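# Place two open cubes on black strip end squares

## Task

Put each of the two open cubes onto the black strip, one on the square at each end of the strip, squared up with that square, so that the two squares in the middle hold nothing.

## Robot and tools

Robot: two arms, left_arm and right_arm, each on its own carriage (left_rail, right_rail) that drives along a single floor track. Each arm ends in a five-finger hand; right_arm has a right hand, left_arm a mirrored left hand. left_rail is always the carriage on the +y side. Camera names are not tied to image sides.

Scene frame (used in results): fixed to the table, table top at z = 0, +z up, +x the direction the arms face, +y to their left. The track lies along y at x = 0, with y = 0 at its centre; the table edge is at x = 0.17 m. Each arm base sits at x = 0, y = its carriage position_m, z = 0.04 m. Positions are in metres, orientations as quaternions wxyz, velocities in m/s and rad/s; printed values can be off by a few centimetres.

Hand point: a point 0.05 m in front of the palm and 0.15 m out from the wrist flange. Its +z runs along the straight fingers, +y points out of the palm, +x runs across the palm away from the thumb on the right hand (toward the thumb on the left hand). Straight fingers extend 0.06 to 0.07 m past the point. A bracket on the little-finger side of the wrist can strike things, and with the palm down the wrist can hang up to about 0.13 m below the point.

execute_actions(actions, cameras): runs actions in sequence. An action may contain rows (1 to 15), steps (1 to 450 control steps of 1/30 s, default 15, at least one per row), until, and device commands for left_rail or right_rail. Each row is 28 numbers in [-1, 1], one flat list covering both arms: first left_arm dx, dy, dz, rx, ry, rz, then left_gripper little, ring, middle, index, thumb_bend, thumb_turn, force_limit, speed, then the same 14 for right_arm/right_gripper. The six pose numbers are an offset, not a pose: measured from that arm's Hand target as it stood when the action began, expressed in the Hand target's own axes; 1.0 equals 0.6 m or 180 degrees, and rx, ry, rz form one rotation vector. Every row in an action counts from that same start, so repeating an offset in a new action moves further. Six zeros asks nothing new of an arm. Climbing offsets by about 0.01 per row gives a soft start. Commanded orientation is clipped to within 32 degrees of the measured one each step.

Hand numbers are absolute targets, not offsets: fingers and thumb_bend +1 open/straight, -1 closed; thumb_turn +1 beside the palm, -1 in front of it. force_limit runs linearly from about 0 N at -1 to 10 N at +1 (15 N for thumb motors); speed rises from near zero at -1 to full at +0.48 and above. To keep a hand unchanged, resend the eight numbers of its last executed row. With the thumb in front of the palm the hand can wrap objects roughly 0.035 to 0.065 m thick. For a gentle grip close at speed -0.94 or below. To squeeze harder raise force_limit and send a more closed target; to loosen send one more open than hand_measured.

Rails: send {"left_rail": {"position_m": x}} (left_rail -0.8 to 1.5 m, right_rail -1.5 to 0.8 m; speed_m_s 0.01 to 1; acceleration_factor 0.1 to 1; or {"stop": true}), then an action such as {"steps": n, "until": {"left_rail": {"position_status": ["!=", "moving"]}}}. A drive carries the arm in its current pose. Keep the carriages at least 0.78 m apart. Let a carriage arrive before reaching for a point or ending the scene. until conditions read only the rails, comparisons are "=", "!=", "<", "<=", ">", ">=", plus {"all": {"status": "ended"}} and {"any": {"status": "ended"}}. An out-of-range value refuses the whole call.

move(target, speed, blend, stop_force, zero, blocking, cameras): drives hand points along straight lines. target is one 28-number row or a list of up to 15 rows, each counted from the same starting Hand targets (not from the prior row), same layout and scale as above. speed 0.002 to 3.2 m/s (default 0.25), blend in m for corner rounding, stop_force 4 to 120 N ends an arm's path when its wrist sensor feels that much push along the motion; with stop_force all rows need identical hand numbers and blocking=false is not allowed. Paths do not avoid obstacles or the other arm. The result adds a move: line with the ending (done, off_target, moving, held, fault) and limits.

wait(seconds 0 to 3600), stop() to brake a running move, zoom_image(camera, region [x0, y0, x1, y1] in pixels, at most 504 per side), show_instructions(), zero_wrist_force(arm), finished_scene(scene). Cameras: cam_high, cam_low, cam_bench_left, cam_bench_mid, cam_bench_right (672x504), cam_left_wrist, cam_right_wrist (616x616). Images come back only for an empty actions list or when requested.

Results list per arm: end_effector_position and quaternion, Hand target (base for next offsets), Joint positions and velocities (rail first), joint torques, Wrist force/torque in hand-point axes plus the peak since last shown, hand_measured, hand_stopped_by (moving, target, force, stalled, fault), hand_load_n (drops near 0 if a grip is lost), and rail position_m, position_status (moving, done, contact_stop, time_out, stopped, stopped_with_arm, stopped_for_other_arm, stopped_for_other_carriage), position_answer (taken, not_taken).

Avoid: anything falling off the table or landing on the track or metal strip (task fails), dropping cubes even slightly, releasing moving parts, fast contacts and targets pressed past a firm surface (150 N force or joint torque limits stop an arm for 10 s), any contact between the two arms, and long stretched holds that heat motors.

Each tool is called after ">>>" as a command line: name --argument value for each argument, lists and objects as JSON in quotes; but a table of rows of numbers goes row by row, as --pt "numbers of a row", without its own name.

Reference images:

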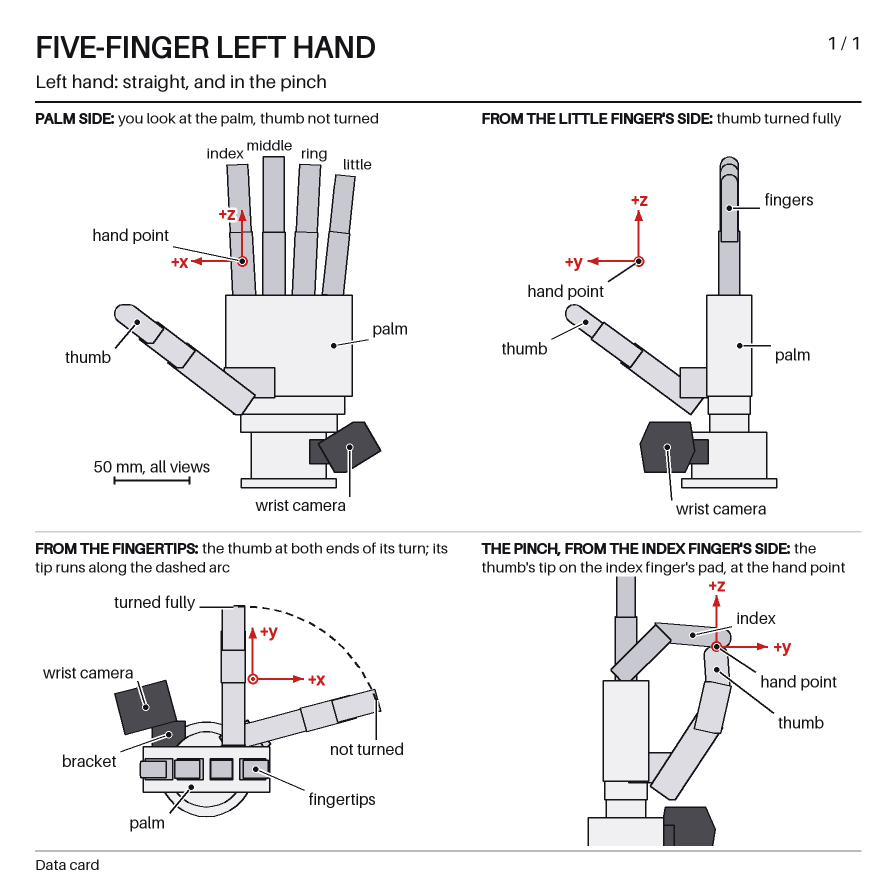

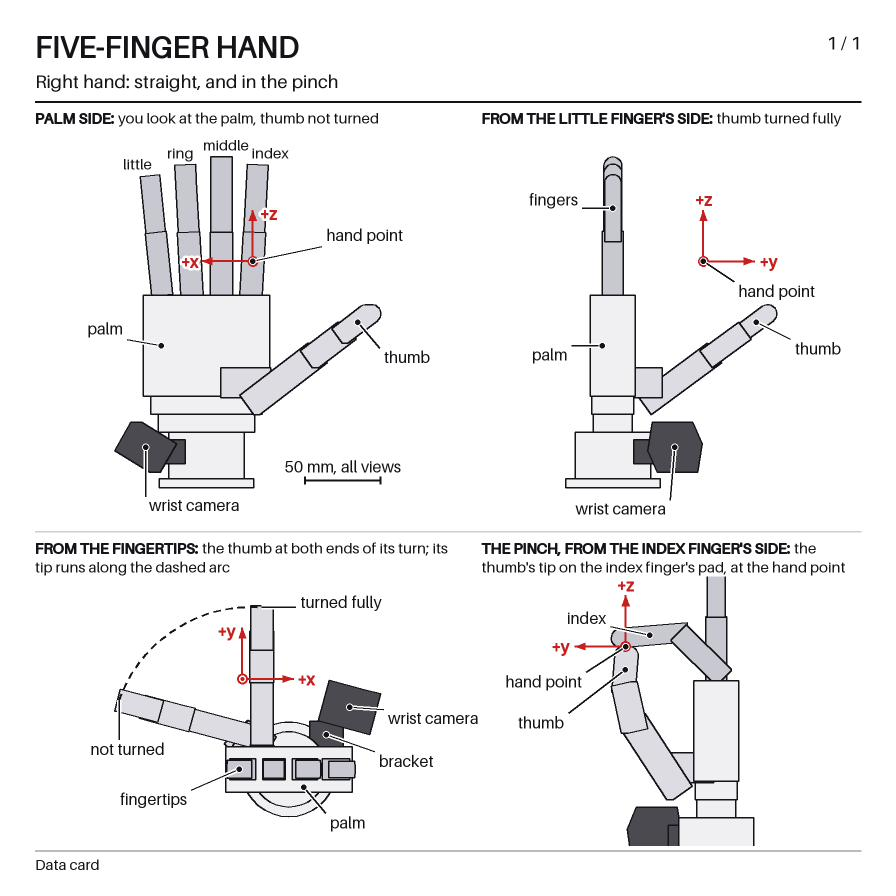

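## Session

>>> execute_actions --actions '[]'

Scene clock: 0.00 s.
left_arm: end_effector_position=(+0.4129, +1.2098, +0.5639) hand_measured=(+1.000, +1.000, +1.000, +1.000, +1.000, +1.000) hand_load_n=(+0.0, +0.0, +0.0, +0.0, -0.5, +0.0) hand_stopped_by=(target, target, target, target, target, target) hand_force_limit=0.00 hand_speed=-0.80 end_effector_quat_wxyz=(+0.020, +0.999, +0.010, -0.026) | right_arm: end_effector_position=(+0.3096, -1.1483, +0.6368) hand_measured=(+1.000, +1.000, +1.000, +1.000, +1.000, +1.000) hand_load_n=(+0.0, +0.0, +0.0, +0.0, +0.0, +0.0) hand_stopped_by=(target, target, target, target, target, target) hand_force_limit=0.00 hand_speed=-0.80 end_effector_quat_wxyz=(-0.108, -0.021, +0.990, -0.087)
Joint positions: left_arm=[1.206 -0.263 -1.719 1.721 1.607 1.622 1.288] | right_arm=[-1.228 -0.333 -1.816 1.679 1.852 1.809 -1.929]
Joint velocities: within noise
Joint torques (N m): no reading
Wrist force (N): no reading
Wrist torque (N m): no reading
Wrist force, peak (N): no reading
Hand target: left_arm +0.4129, +1.2098, +0.5639; +0.020, +0.999, +0.010, -0.026 | right_arm +0.3096, -1.1483, +0.6368; -0.108, -0.021, +0.990, -0.087
left_rail: position_m=1.206 position_status=done
right_rail: position_m=-1.228 position_status=done

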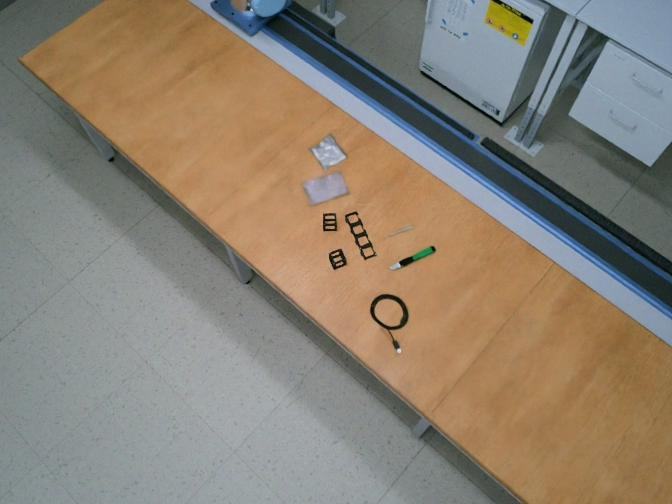

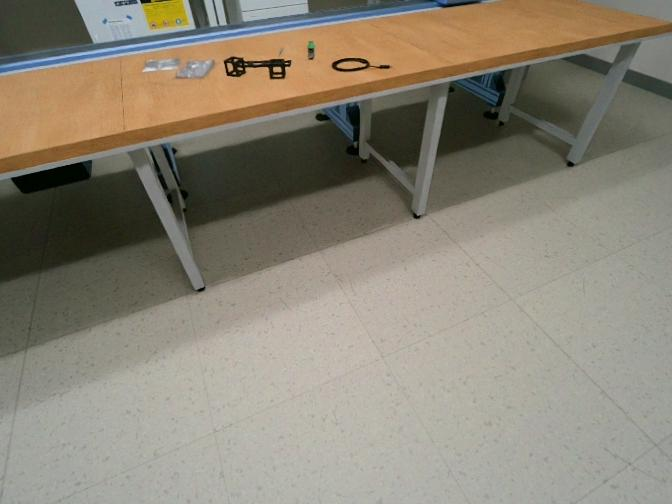

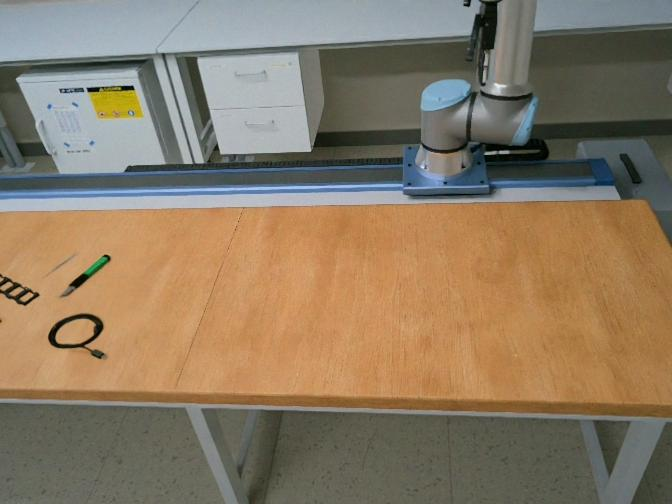

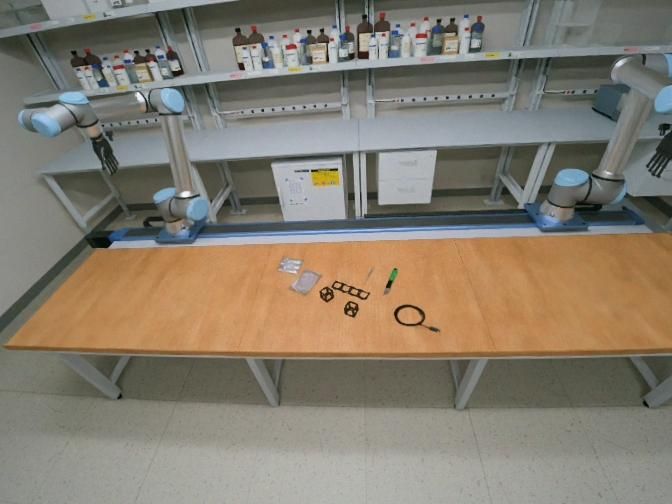

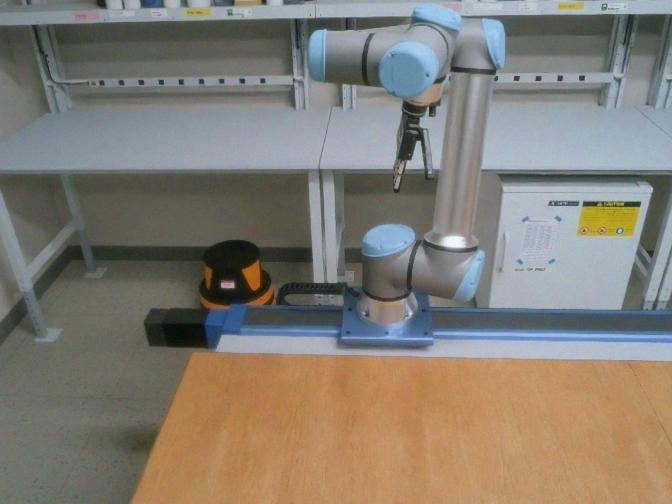

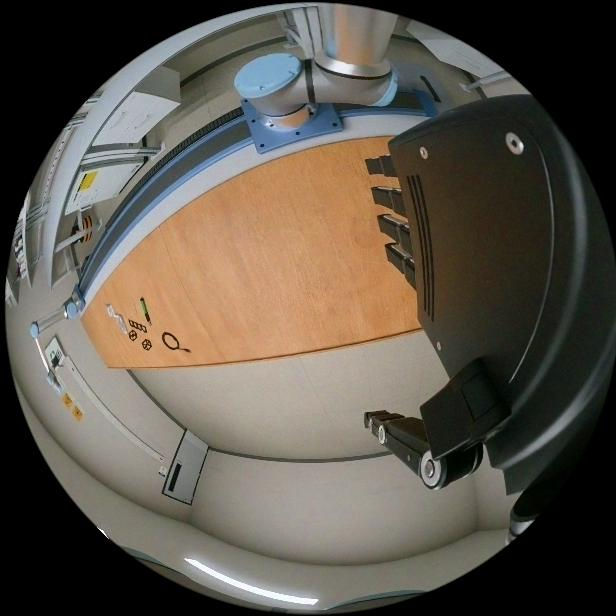

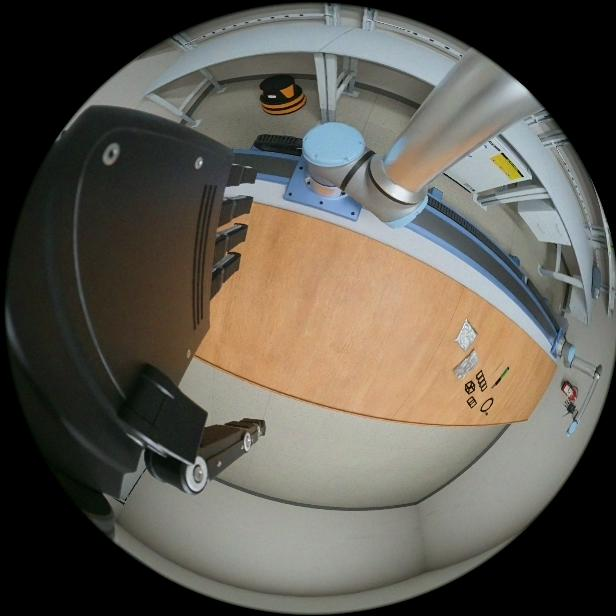

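>>> zoom_image --camera "cam_high" --region '[280, 180, 460, 320]'

>>> zoom_image --camera "cam_bench_mid" --region '[260, 240, 460, 350]'

>>> zoom_image --camera "cam_low" --region '[200, 30, 400, 100]'

Scaled by 2.800.

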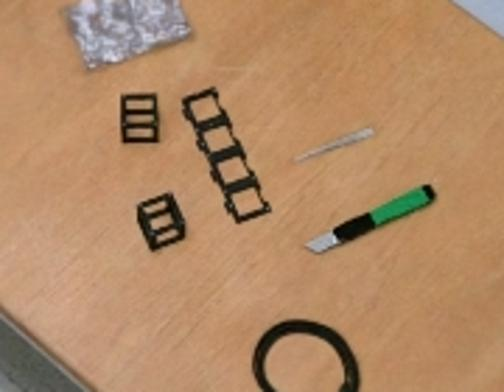

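Scaled by 2.520.

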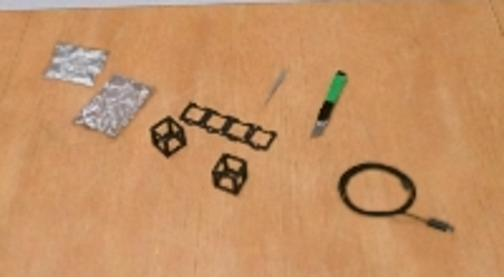

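Scaled by 2.520.

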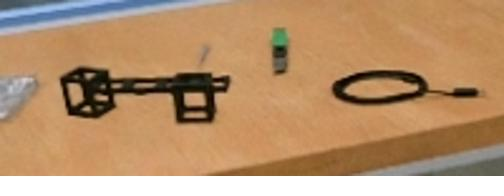

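>>> execute_actions --actions '[{"right_rail":{"position_m":-0.3,"speed_m_s":0.6,"acceleration_factor":0.5},"steps":150,"until":{"right_rail":{"position_status":["!=","moving"]}}}]' --cameras '["cam_high","cam_low","cam_bench_mid","cam_right_wrist"]'

Scene clock: 74.50 s.
left_arm: end_effector_position=(+0.4129, +1.2098, +0.5639) hand_measured=(+1.000, +1.000, +1.000, +1.000, +1.000, +1.000) hand_load_n=(+0.0, +0.0, +0.0, +0.0, +0.0, +0.0) hand_stopped_by=(target, target, target, target, target, target) hand_force_limit=0.00 hand_speed=-0.80 end_effector_quat_wxyz=(+0.020, +0.999, +0.010, -0.026) | right_arm: end_effector_position=(+0.3096, -0.2206, +0.6368) hand_measured=(+1.000, +1.000, +1.000, +1.000, +1.000, +1.000) hand_load_n=(+0.0, +0.0, +0.0, +0.5, -0.5, +0.0) hand_stopped_by=(target, target, target, target, target, target) hand_force_limit=0.00 hand_speed=-0.80 end_effector_quat_wxyz=(-0.108, -0.021, +0.990, -0.087)
Joint positions: left_arm=[1.206 -0.263 -1.719 1.721 1.607 1.622 1.288] | right_arm=[-0.3 -0.333 -1.816 1.679 1.852 1.809 -1.929]
Joint torques (N m): left_arm=[1.48 -25.28 -36.3 4.2 -0.29 0.22] | right_arm=[0.24 -13.74 -35.87 3.96 0.08 -0.49]
Wrist force (N): left_arm=[0.4 0.0 0.2] | right_arm=[-0.2 0.6 -0.2]
Wrist torque (N m): left_arm=[-0.01 -0.04 0.02] | right_arm=[0.10 0.04 0.01]
Wrist force, peak (N): left_arm=[0.2 0.1 -0.5] | right_arm=[-0.7 -1.2 0.2]
Hand target: left_arm +0.4129, +1.2098, +0.5639; +0.020, +0.999, +0.010, -0.026 | right_arm +0.3096, -0.2206, +0.6368; -0.108, -0.021, +0.990, -0.087
left_rail: position_m=1.206 position_status=done
right_rail: position_m=-0.300 speed_m_s=0.60 position_status=done

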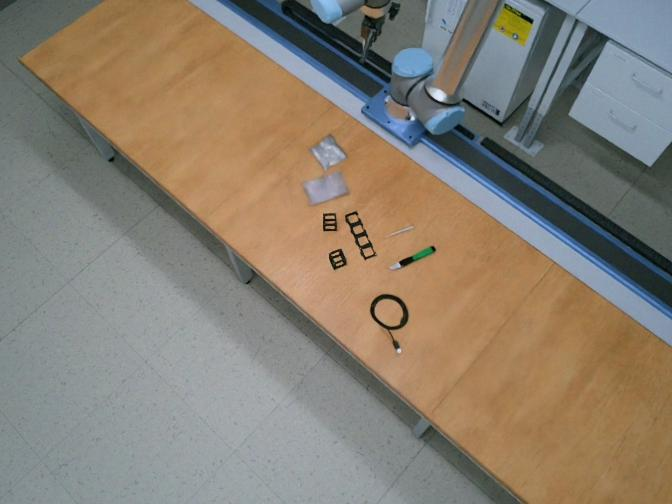

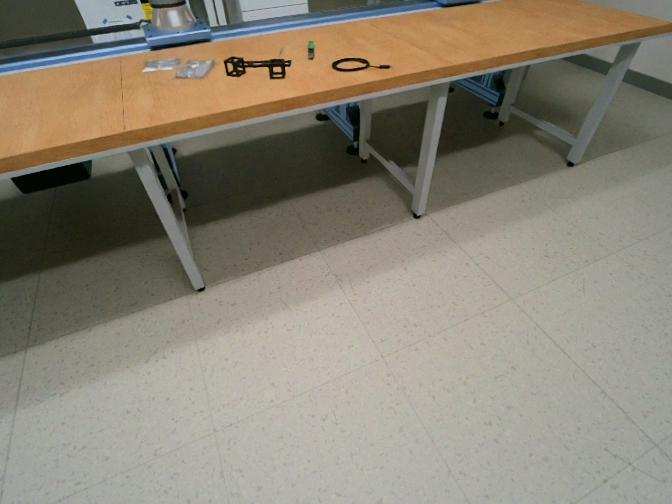

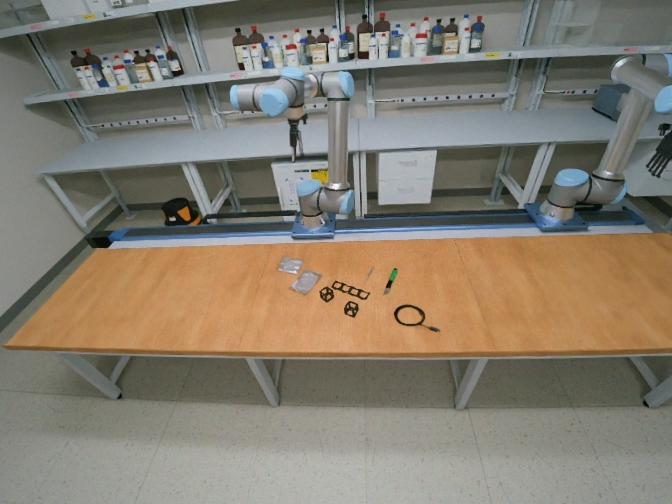

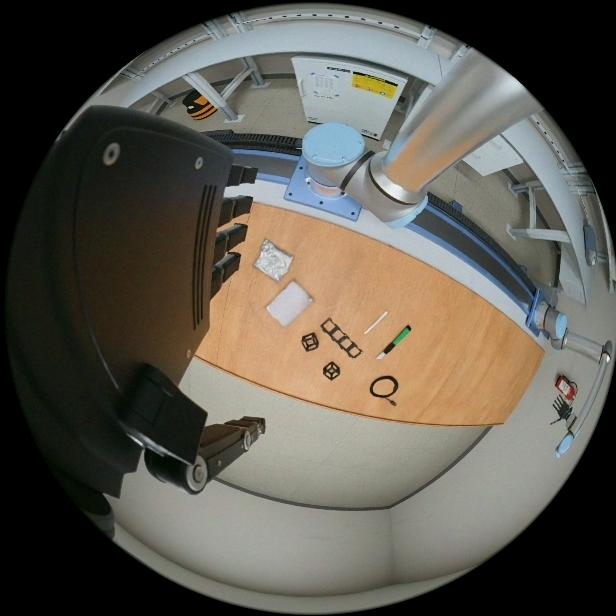

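>>> move --target '[0,0,0,0,0,0,1,1,1,1,1,1,0,-0.8,-0.2568,0.2162,0.5747,0.2504,-0.3202,-0.3971,1,1,1,1,1,-1,0,0.3]' --speed 0.3 --cameras '["cam_high","cam_bench_mid","cam_right_wrist"]'

Scene clock: 169.70 s.
left_arm: end_effector_position=(+0.4129, +1.2098, +0.5639) hand_measured=(+1.000, +1.000, +1.000, +1.000, +1.000, +1.000) hand_load_n=(+0.0, +0.0, +0.0, +0.0, +0.0, +0.0) hand_stopped_by=(target, target, target, target, target, target) hand_force_limit=0.00 hand_speed=-0.80 end_effector_quat_wxyz=(+0.020, +0.999, +0.010, -0.026) | right_arm: end_effector_position=(+0.3800, -0.1506, +0.2500) hand_measured=(+1.000, +1.000, +1.000, +1.000, +1.000, -1.000) hand_load_n=(+0.0, +0.0, +0.0, +0.0, +0.0, +0.0) hand_stopped_by=(target, target, target, target, target, target) hand_force_limit=0.00 hand_speed=0.30 end_effector_quat_wxyz=(-0.327, +0.627, -0.627, +0.327)
Joint positions: left_arm=[1.206 -0.263 -1.719 1.721 1.607 1.622 1.288] | right_arm=[-0.3 -0.321 -2.116 2.465 0.286 1.309 -3.33]
Joint torques (N m): left_arm=[1.63 -25.75 -36.55 4.3 -0.48 0.26] | right_arm=[-15.45 -6.07 -29.56 -1.78 -2.3 -4.4]
Wrist force (N): left_arm=[0.0 0.0 -0.4] | right_arm=[-0.3 1.1 0.7]
Wrist torque (N m): left_arm=[0.02 -0.01 0.00] | right_arm=[0.18 0.11 0.43]
Wrist force, peak (N): left_arm=[0.4 0.0 -0.5] | right_arm=[-0.8 1.8 1.4]
Hand target: left_arm +0.4129, +1.2098, +0.5639; +0.020, +0.999, +0.010, -0.026 | right_arm +0.3800, -0.1506, +0.2500; -0.327, +0.627, -0.627, +0.327
Off the commanded pose: left_arm 0.000 m, 0 deg | right_arm 0.000 m, 0 deg.
left_rail: position_m=1.206 position_status=done
right_rail: position_m=-0.300 speed_m_s=0.60 position_status=done
move: done

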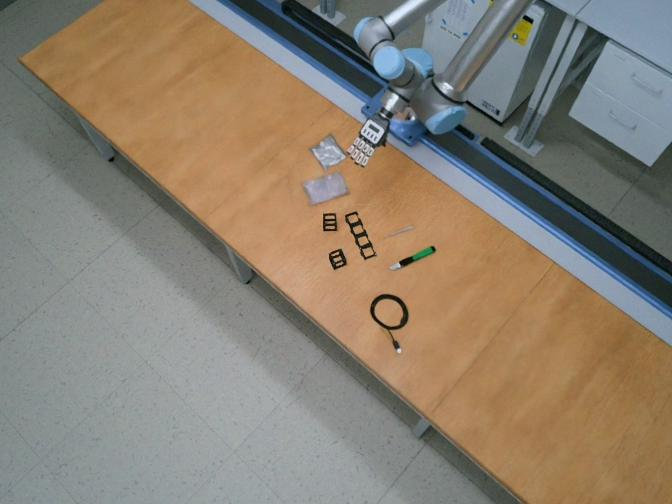

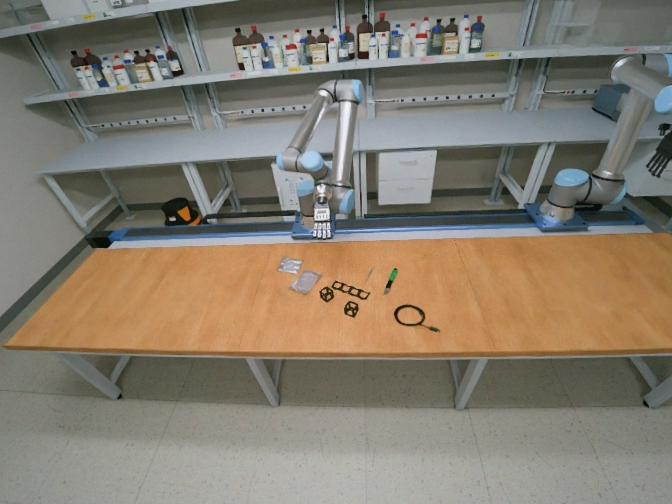

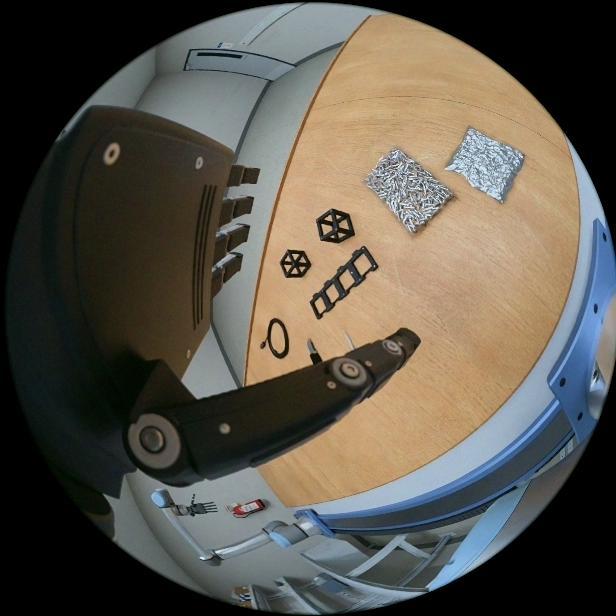

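>>> zoom_image --camera "cam_right_wrist" --region '[240, 190, 440, 390]'

>>> zoom_image --camera "cam_high" --region '[300, 190, 400, 290]'

Scaled by 2.520 from the camera's image (finer frame: 880x880).

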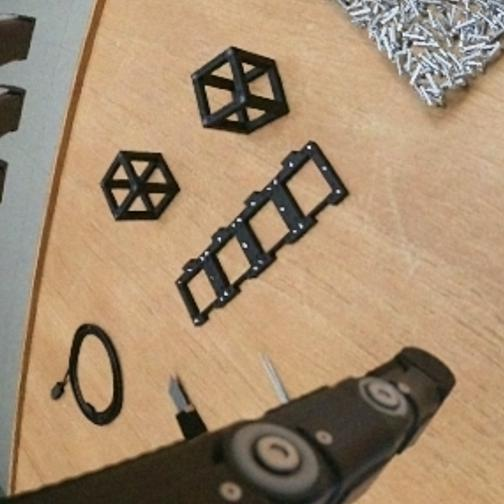

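Scaled by 5.040.

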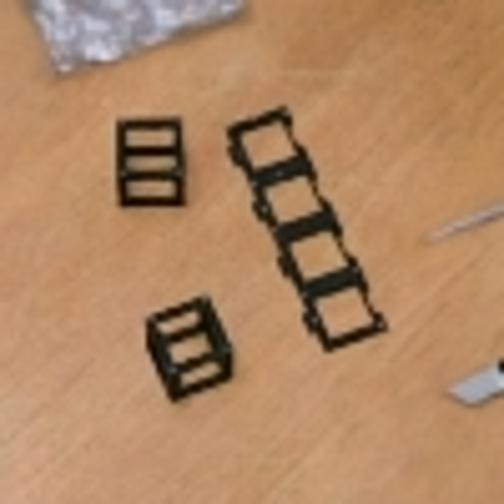

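>>> zoom_image --camera "cam_right_wrist" --region '[180, 150, 280, 310]'

>>> zoom_image --camera "cam_right_wrist" --region '[480, 200, 616, 460]'

Scaled by 3.150 from the camera's image (finer frame: 880x880).

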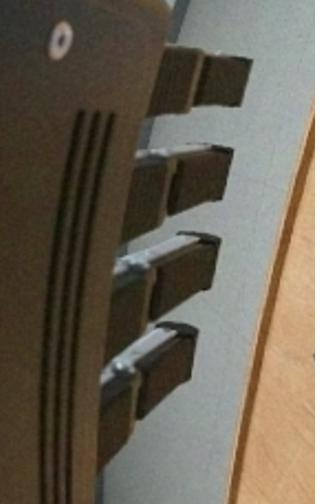

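Scaled by 1.938 from the camera's image (finer frame: 880x880).

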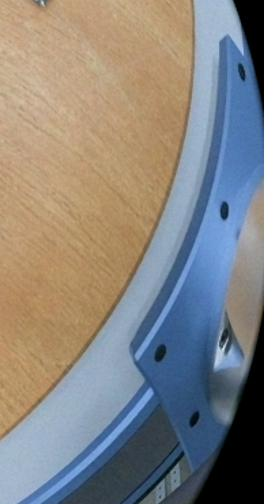

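>>> move --target '[0,0,0,0,0,0,1,1,1,1,1,1,0,-0.8,0.0283,0.0687,0.1927,0,0,0,1,1,1,1,1,-1,0,0.3]' --speed 0.25 --cameras '["cam_high","cam_bench_mid","cam_bench_left","cam_low","cam_right_wrist"]'

>>> zoom_image --camera "cam_right_wrist" --region '[220, 150, 430, 360]'

Scene clock: 296.17 s.
left_arm: end_effector_position=(+0.4129, +1.2098, +0.5639) hand_measured=(+1.000, +1.000, +1.000, +1.000, +1.000, +1.000) hand_load_n=(+0.0, +0.0, +0.0, +0.0, +0.0, +0.0) hand_stopped_by=(target, target, target, target, target, target) hand_force_limit=0.00 hand_speed=-0.80 end_effector_quat_wxyz=(+0.020, +0.999, +0.010, -0.026) | right_arm: end_effector_position=(+0.4511, -0.1676, +0.1500) hand_measured=(+1.000, +1.000, +1.000, +1.000, +1.000, -1.000) hand_load_n=(+0.0, +0.0, -0.5, +0.0, +0.0, +0.0) hand_stopped_by=(target, target, target, target, target, target) hand_force_limit=0.00 hand_speed=0.30 end_effector_quat_wxyz=(-0.327, +0.627, -0.627, +0.327)
Joint positions: left_arm=[1.206 -0.263 -1.719 1.721 1.607 1.622 1.288] | right_arm=[-0.3 -0.293 -1.803 2.502 -0.068 1.332 -3.313]
Joint torques (N m): left_arm=[2.47 -25.95 -35.61 4.39 -0.54 0.24] | right_arm=[19.61 9.57 -35.84 -2.32 2.16 3.34]
Wrist force (N): left_arm=[0.3 -0.1 -0.4] | right_arm=[0.1 -0.2 1.2]
Wrist torque (N m): left_arm=[0.00 -0.06 0.02] | right_arm=[-0.01 -0.02 0.11]
Wrist force, peak (N): left_arm=[0.1 0.0 -0.7] | right_arm=[0.3 0.7 2.0]
Hand target: left_arm +0.4129, +1.2098, +0.5639; +0.020, +0.999, +0.010, -0.026 | right_arm +0.4511, -0.1676, +0.1500; -0.327, +0.627, -0.627, +0.327
Off the commanded pose: left_arm 0.000 m, 0 deg | right_arm 0.000 m, 0 deg.
left_rail: position_m=1.206 position_status=done
right_rail: position_m=-0.300 speed_m_s=0.60 position_status=done
move: done
Images, in order (width x height): cam_high 672x504, cam_low 672x504, cam_bench_left 672x504, cam_bench_mid 672x504, cam_right_wrist 616x616.

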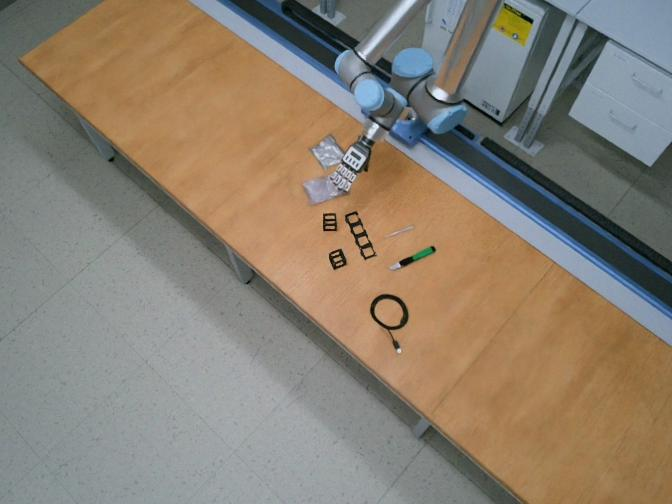

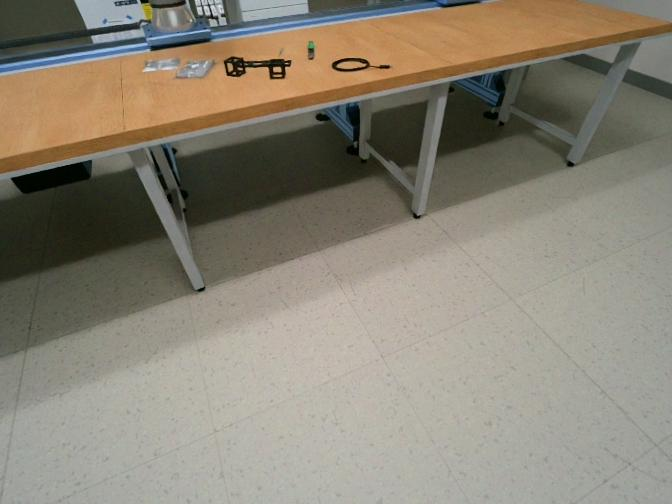

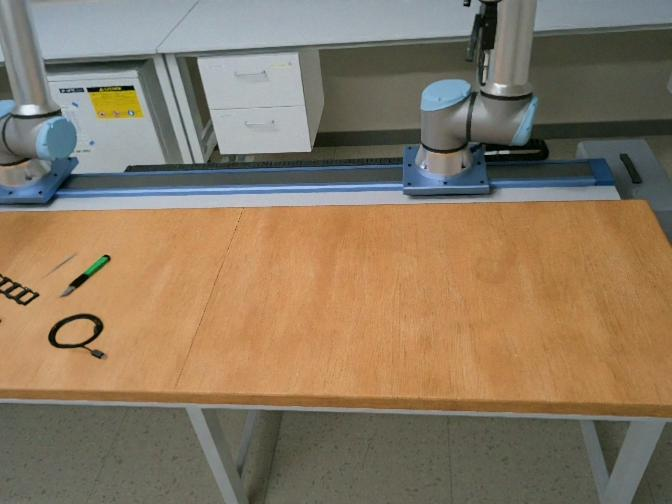

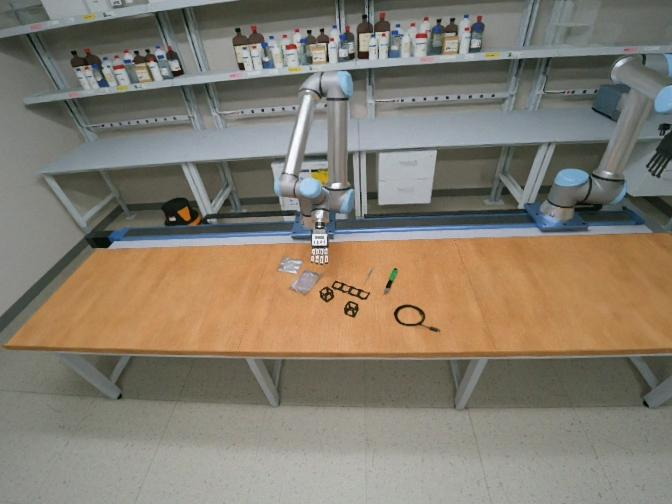

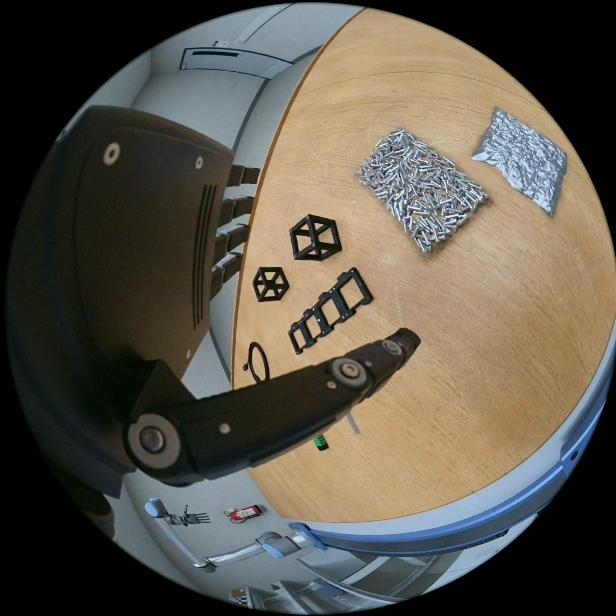

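Scaled by 2.400 from the camera's image (finer frame: 880x880).

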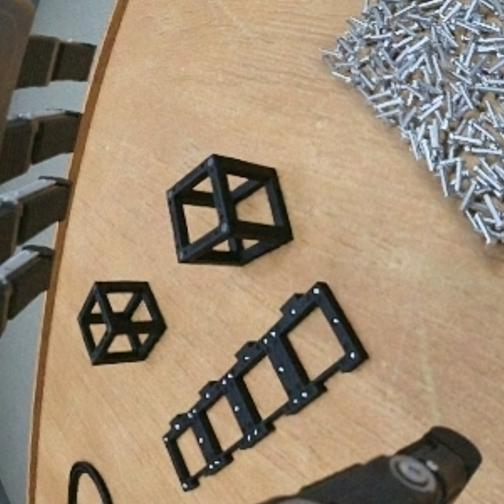

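>>> zoom_image --camera "cam_right_wrist" --region '[280, 205, 350, 275]'

>>> zoom_image --camera "cam_right_wrist" --region '[245, 255, 305, 315]'

>>> zoom_image --camera "cam_bench_mid" --region '[310, 270, 380, 325]'

Scaled by 7.200 from the camera's image (finer frame: 880x880).

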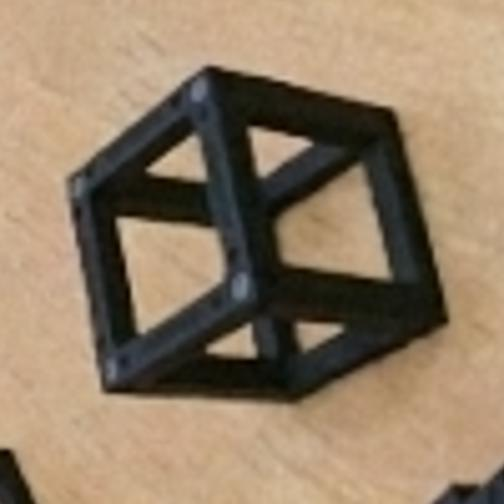

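Scaled by 8.400 from the camera's image (finer frame: 880x880).

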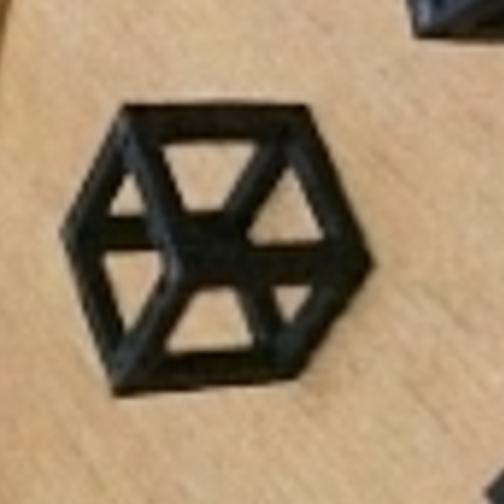

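Scaled by 7.200.

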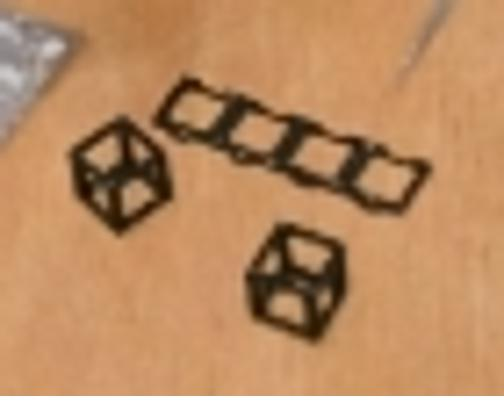

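>>> execute_actions --actions '[{"right_rail":{"position_m":0.1,"speed_m_s":0.5,"acceleration_factor":0.5},"steps":150,"until":{"right_rail":{"position_status":["!=","moving"]}}}]'

>>> move --target '[0,0,0,0,0,0,1,1,1,1,1,1,0,-0.8,0.4457,-0.2642,0.3337,0,0.1365,0.0956,1,1,0.5,0.5,1,-1,-0.4,0.3]' --speed 0.25 --cameras '["cam_high","cam_bench_mid","cam_low","cam_right_wrist"]'

>>> zoom_image --camera "cam_right_wrist" --region '[200, 150, 450, 400]'

Scene clock: 469.40 s.
left_arm: end_effector_position=(+0.4129, +1.2098, +0.5639) hand_measured=(+1.000, +1.000, +1.000, +1.000, +1.000, +1.000) hand_load_n=(+0.0, -0.5, +0.0, +0.0, +0.0, +0.0) hand_stopped_by=(target, target, target, target, target, target) hand_force_limit=0.00 hand_speed=-0.80 end_effector_quat_wxyz=(+0.020, +0.999, +0.010, -0.026) | right_arm: end_effector_position=(+0.4511, +0.2324, +0.1500) hand_measured=(+1.000, +1.000, +1.000, +1.000, +1.000, -1.000) hand_load_n=(+0.0, +0.0, +0.0, +0.0, +0.0, +0.0) hand_stopped_by=(target, target, target, target, target, target) hand_force_limit=0.00 hand_speed=0.30 end_effector_quat_wxyz=(-0.327, +0.627, -0.627, +0.327)
Joint positions: left_arm=[1.206 -0.263 -1.719 1.721 1.607 1.622 1.288] | right_arm=[0.1 -0.293 -1.803 2.502 -0.068 1.332 -3.313]
Joint torques (N m): left_arm=[2.26 -25.22 -35.53 4.6 -0.61 0.13] | right_arm=[11.32 3.52 -29.91 -1.67 1.54 3.54]
Wrist force (N): left_arm=[0.1 0.0 -0.5] | right_arm=[-0.1 0.1 0.7]
Wrist torque (N m): left_arm=[0.02 -0.03 0.01] | right_arm=[0.07 0.03 0.10]
Wrist force, peak (N): left_arm=[0.5 0.3 -0.5] | right_arm=[-0.7 0.6 1.4]
Hand target: left_arm +0.4129, +1.2098, +0.5639; +0.020, +0.999, +0.010, -0.026 | right_arm +0.4511, +0.2324, +0.1500; -0.327, +0.627, -0.627, +0.327
Off the commanded pose: left_arm 0.000 m, 0 deg | right_arm 0.000 m, 0 deg.
left_rail: position_m=1.206 position_status=done
right_rail: position_m=0.100 speed_m_s=0.50 position_status=done

Scene clock: 471.50 s.
left_arm: end_effector_position=(+0.4129, +1.2098, +0.5639) hand_measured=(+1.000, +1.000, +1.000, +1.000, +1.000, +1.000) hand_load_n=(+0.0, +0.0, +0.0, +0.0, +0.0, +0.0) hand_stopped_by=(target, target, target, target, target, target) hand_force_limit=0.00 hand_speed=-0.80 end_effector_quat_wxyz=(+0.020, +0.999, +0.010, -0.026) | right_arm: end_effector_position=(+0.7061, -0.0349, +0.1652) hand_measured=(+1.000, +1.000, +0.500, +0.500, +1.000, -1.000) hand_load_n=(-0.5, +0.0, +0.0, +0.0, +0.0, +0.0) hand_stopped_by=(target, target, target, target, target, target) hand_force_limit=-0.40 hand_speed=0.30 end_effector_quat_wxyz=(+0.231, -0.444, +0.768, -0.400)
Joint positions: left_arm=[1.206 -0.263 -1.719 1.721 1.607 1.622 1.288] | right_arm=[0.1 -0.461 -1.363 2.032 -0.058 1.621 -3.106]
Joint torques (N m): left_arm=[1.82 -25.03 -36.08 4.53 -0.56 0.25] | right_arm=[-2.96 -25.6 -34.09 2.41 2.05 3.55]
Wrist force (N): left_arm=[0.0 0.1 -0.3] | right_arm=[-0.2 0.7 0.7]
Wrist torque (N m): left_arm=[0.03 0.00 -0.01] | right_arm=[0.21 -0.01 0.16]
Wrist force, peak (N): left_arm=[0.4 -0.2 -0.8] | right_arm=[0.0 0.0 1.8]
Hand target: left_arm +0.4129, +1.2098, +0.5639; +0.020, +0.999, +0.010, -0.026 | right_arm +0.7062, -0.0349, +0.1652; +0.231, -0.444, +0.768, -0.400
Off the commanded pose: left_arm 0.000 m, 0 deg | right_arm 0.000 m, 0 deg.
left_rail: position_m=1.206 position_status=done
right_rail: position_m=0.100 speed_m_s=0.50 position_status=done
move: done
Images, in order (width x height): cam_high 672x504, cam_low 672x504, cam_bench_mid 672x504, cam_right_wrist 616x616.

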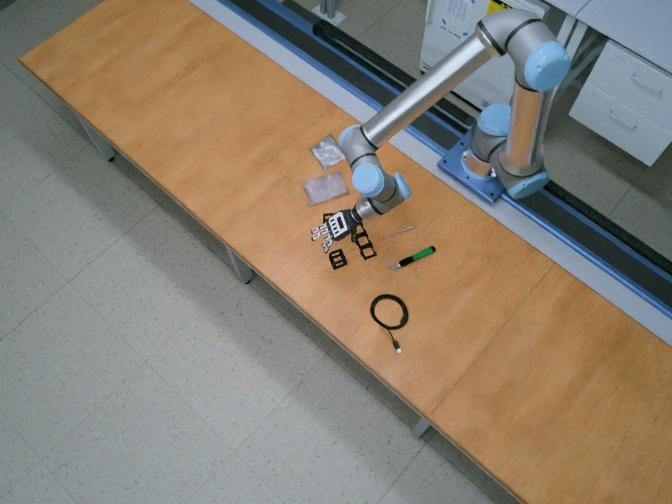

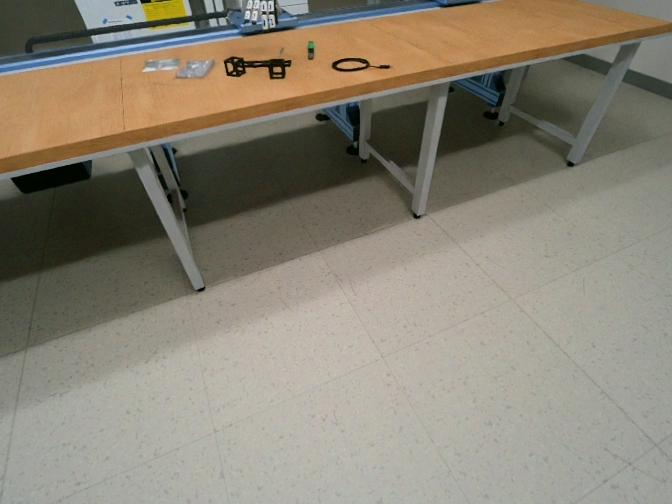

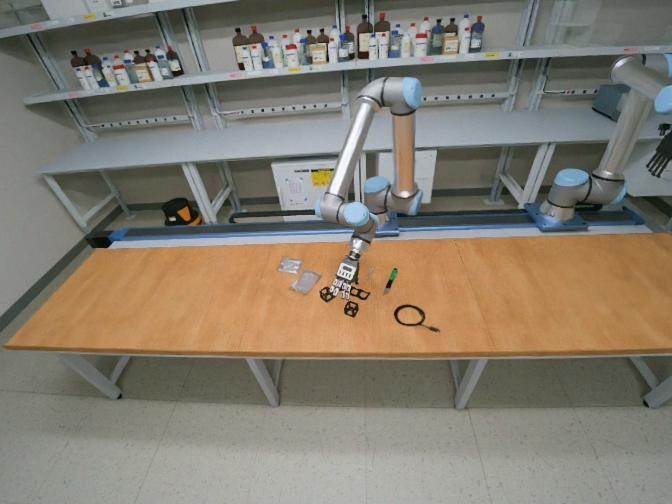

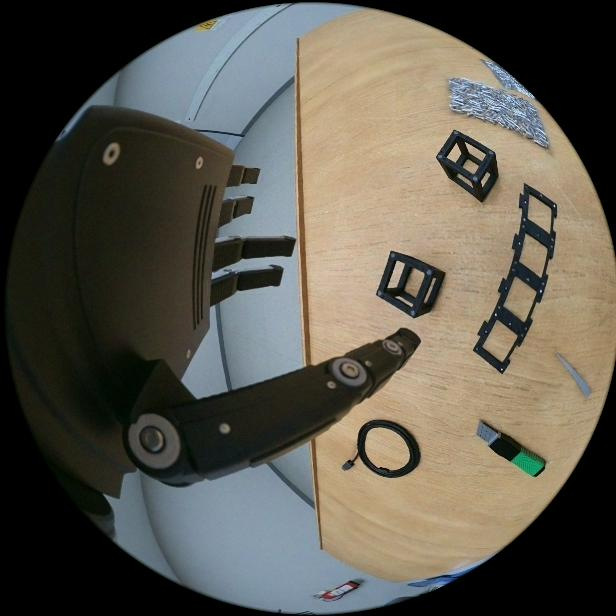

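Scaled by 2.016 from the camera's image (finer frame: 880x880).

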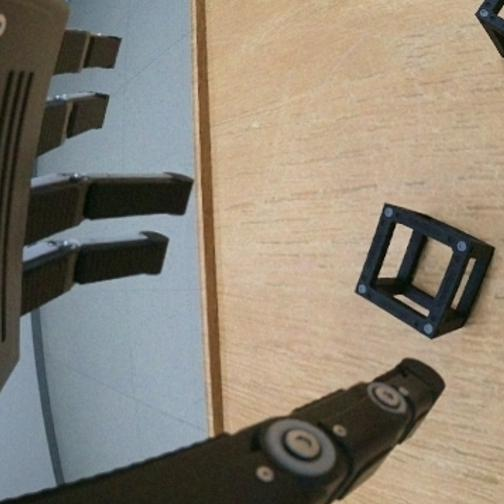

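>>> move --target '[0,0,0,0,0,0,1,1,1,1,1,1,0,-0.8,-0.006,0.114,0.0697,0,-0.01365,-0.00957,1,1,0.5,0.5,1,-1,-0.4,0.3]' --speed 0.15 --cameras '["cam_low","cam_bench_mid","cam_right_wrist"]'

>>> zoom_image --camera "cam_right_wrist" --region '[200, 170, 440, 410]'

>>> zoom_image --camera "cam_bench_mid" --region '[310, 250, 390, 330]'

Scene clock: 528.00 s.
left_arm: end_effector_position=(+0.4129, +1.2098, +0.5639) hand_measured=(+1.000, +1.000, +1.000, +1.000, +1.000, +1.000) hand_load_n=(+0.0, +0.0, +0.0, +0.0, -0.5, +0.0) hand_stopped_by=(target, target, target, target, target, target) hand_force_limit=0.00 hand_speed=-0.80 end_effector_quat_wxyz=(+0.020, +0.999, +0.010, -0.026) | right_arm: end_effector_position=(+0.7037, -0.0293, +0.0853) hand_measured=(+1.000, +1.000, +0.500, +0.500, +1.000, -1.000) hand_load_n=(+0.0, +0.0, +0.0, +0.0, +0.0, +0.0) hand_stopped_by=(target, target, target, target, target, target) hand_force_limit=-0.40 hand_speed=0.30 end_effector_quat_wxyz=(+0.242, -0.464, +0.756, -0.394)
Joint positions: left_arm=[1.206 -0.263 -1.719 1.721 1.607 1.622 1.288] | right_arm=[0.1 -0.473 -1.269 2.095 -0.215 1.569 -3.143]
Joint torques (N m): left_arm=[2.14 -25.39 -35.67 4.5 -0.73 0.13] | right_arm=[-10.34 -31.45 -18.13 -1.79 -1.97 -3.84]
Wrist force (N): left_arm=[0.1 -0.2 -0.4] | right_arm=[0.3 0.6 1.2]
Wrist torque (N m): left_arm=[-0.01 -0.02 0.00] | right_arm=[0.13 -0.07 0.50]
Wrist force, peak (N): left_arm=[0.6 0.0 -0.6] | right_arm=[0.1 1.6 1.9]
Hand target: left_arm +0.4129, +1.2098, +0.5639; +0.020, +0.999, +0.010, -0.026 | right_arm +0.7037, -0.0293, +0.0852; +0.242, -0.464, +0.756, -0.394
Off the commanded pose: left_arm 0.000 m, 0 deg | right_arm 0.000 m, 0 deg.
left_rail: position_m=1.206 position_status=done
right_rail: position_m=0.100 speed_m_s=0.50 position_status=done
move: done

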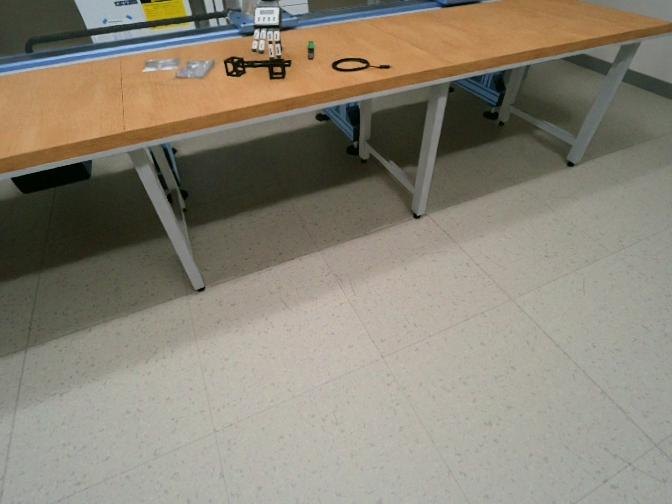

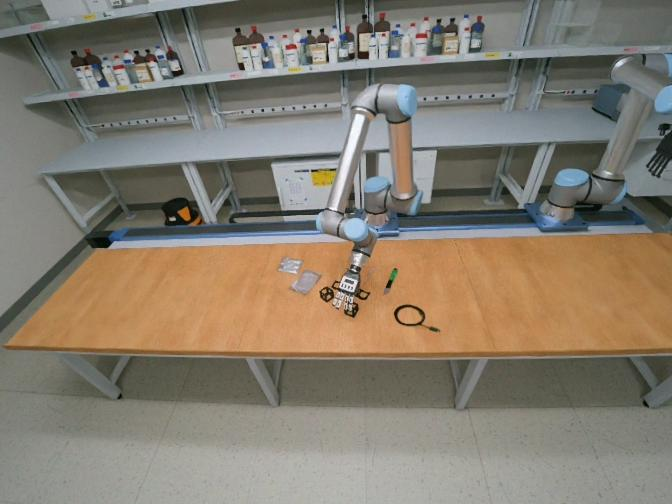

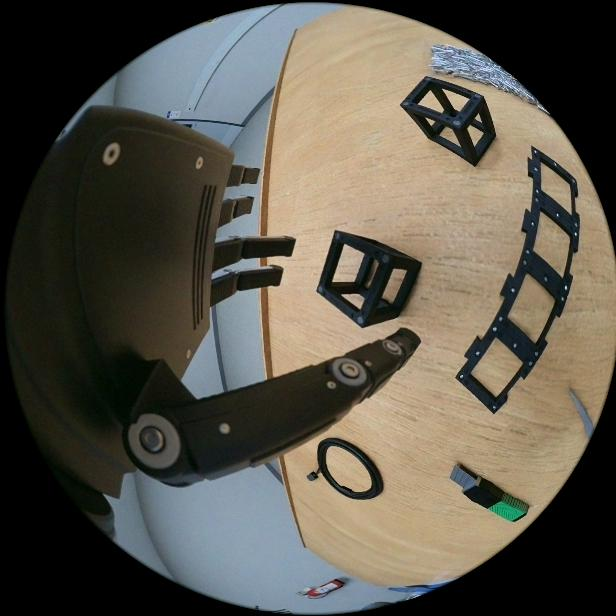

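Scaled by 2.100 from the camera's image (finer frame: 880x880).

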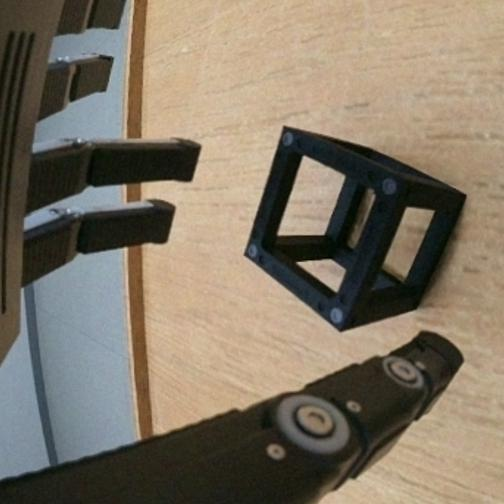

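Scaled by 6.300.

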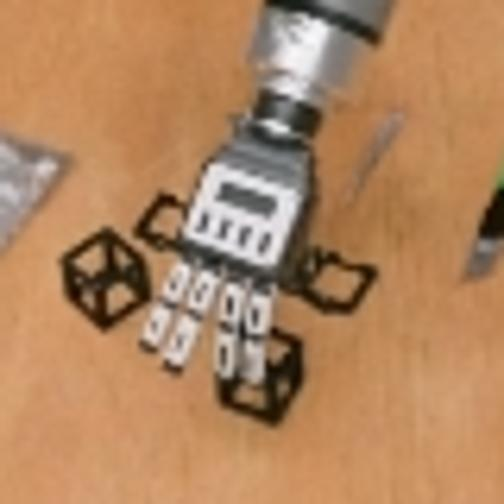

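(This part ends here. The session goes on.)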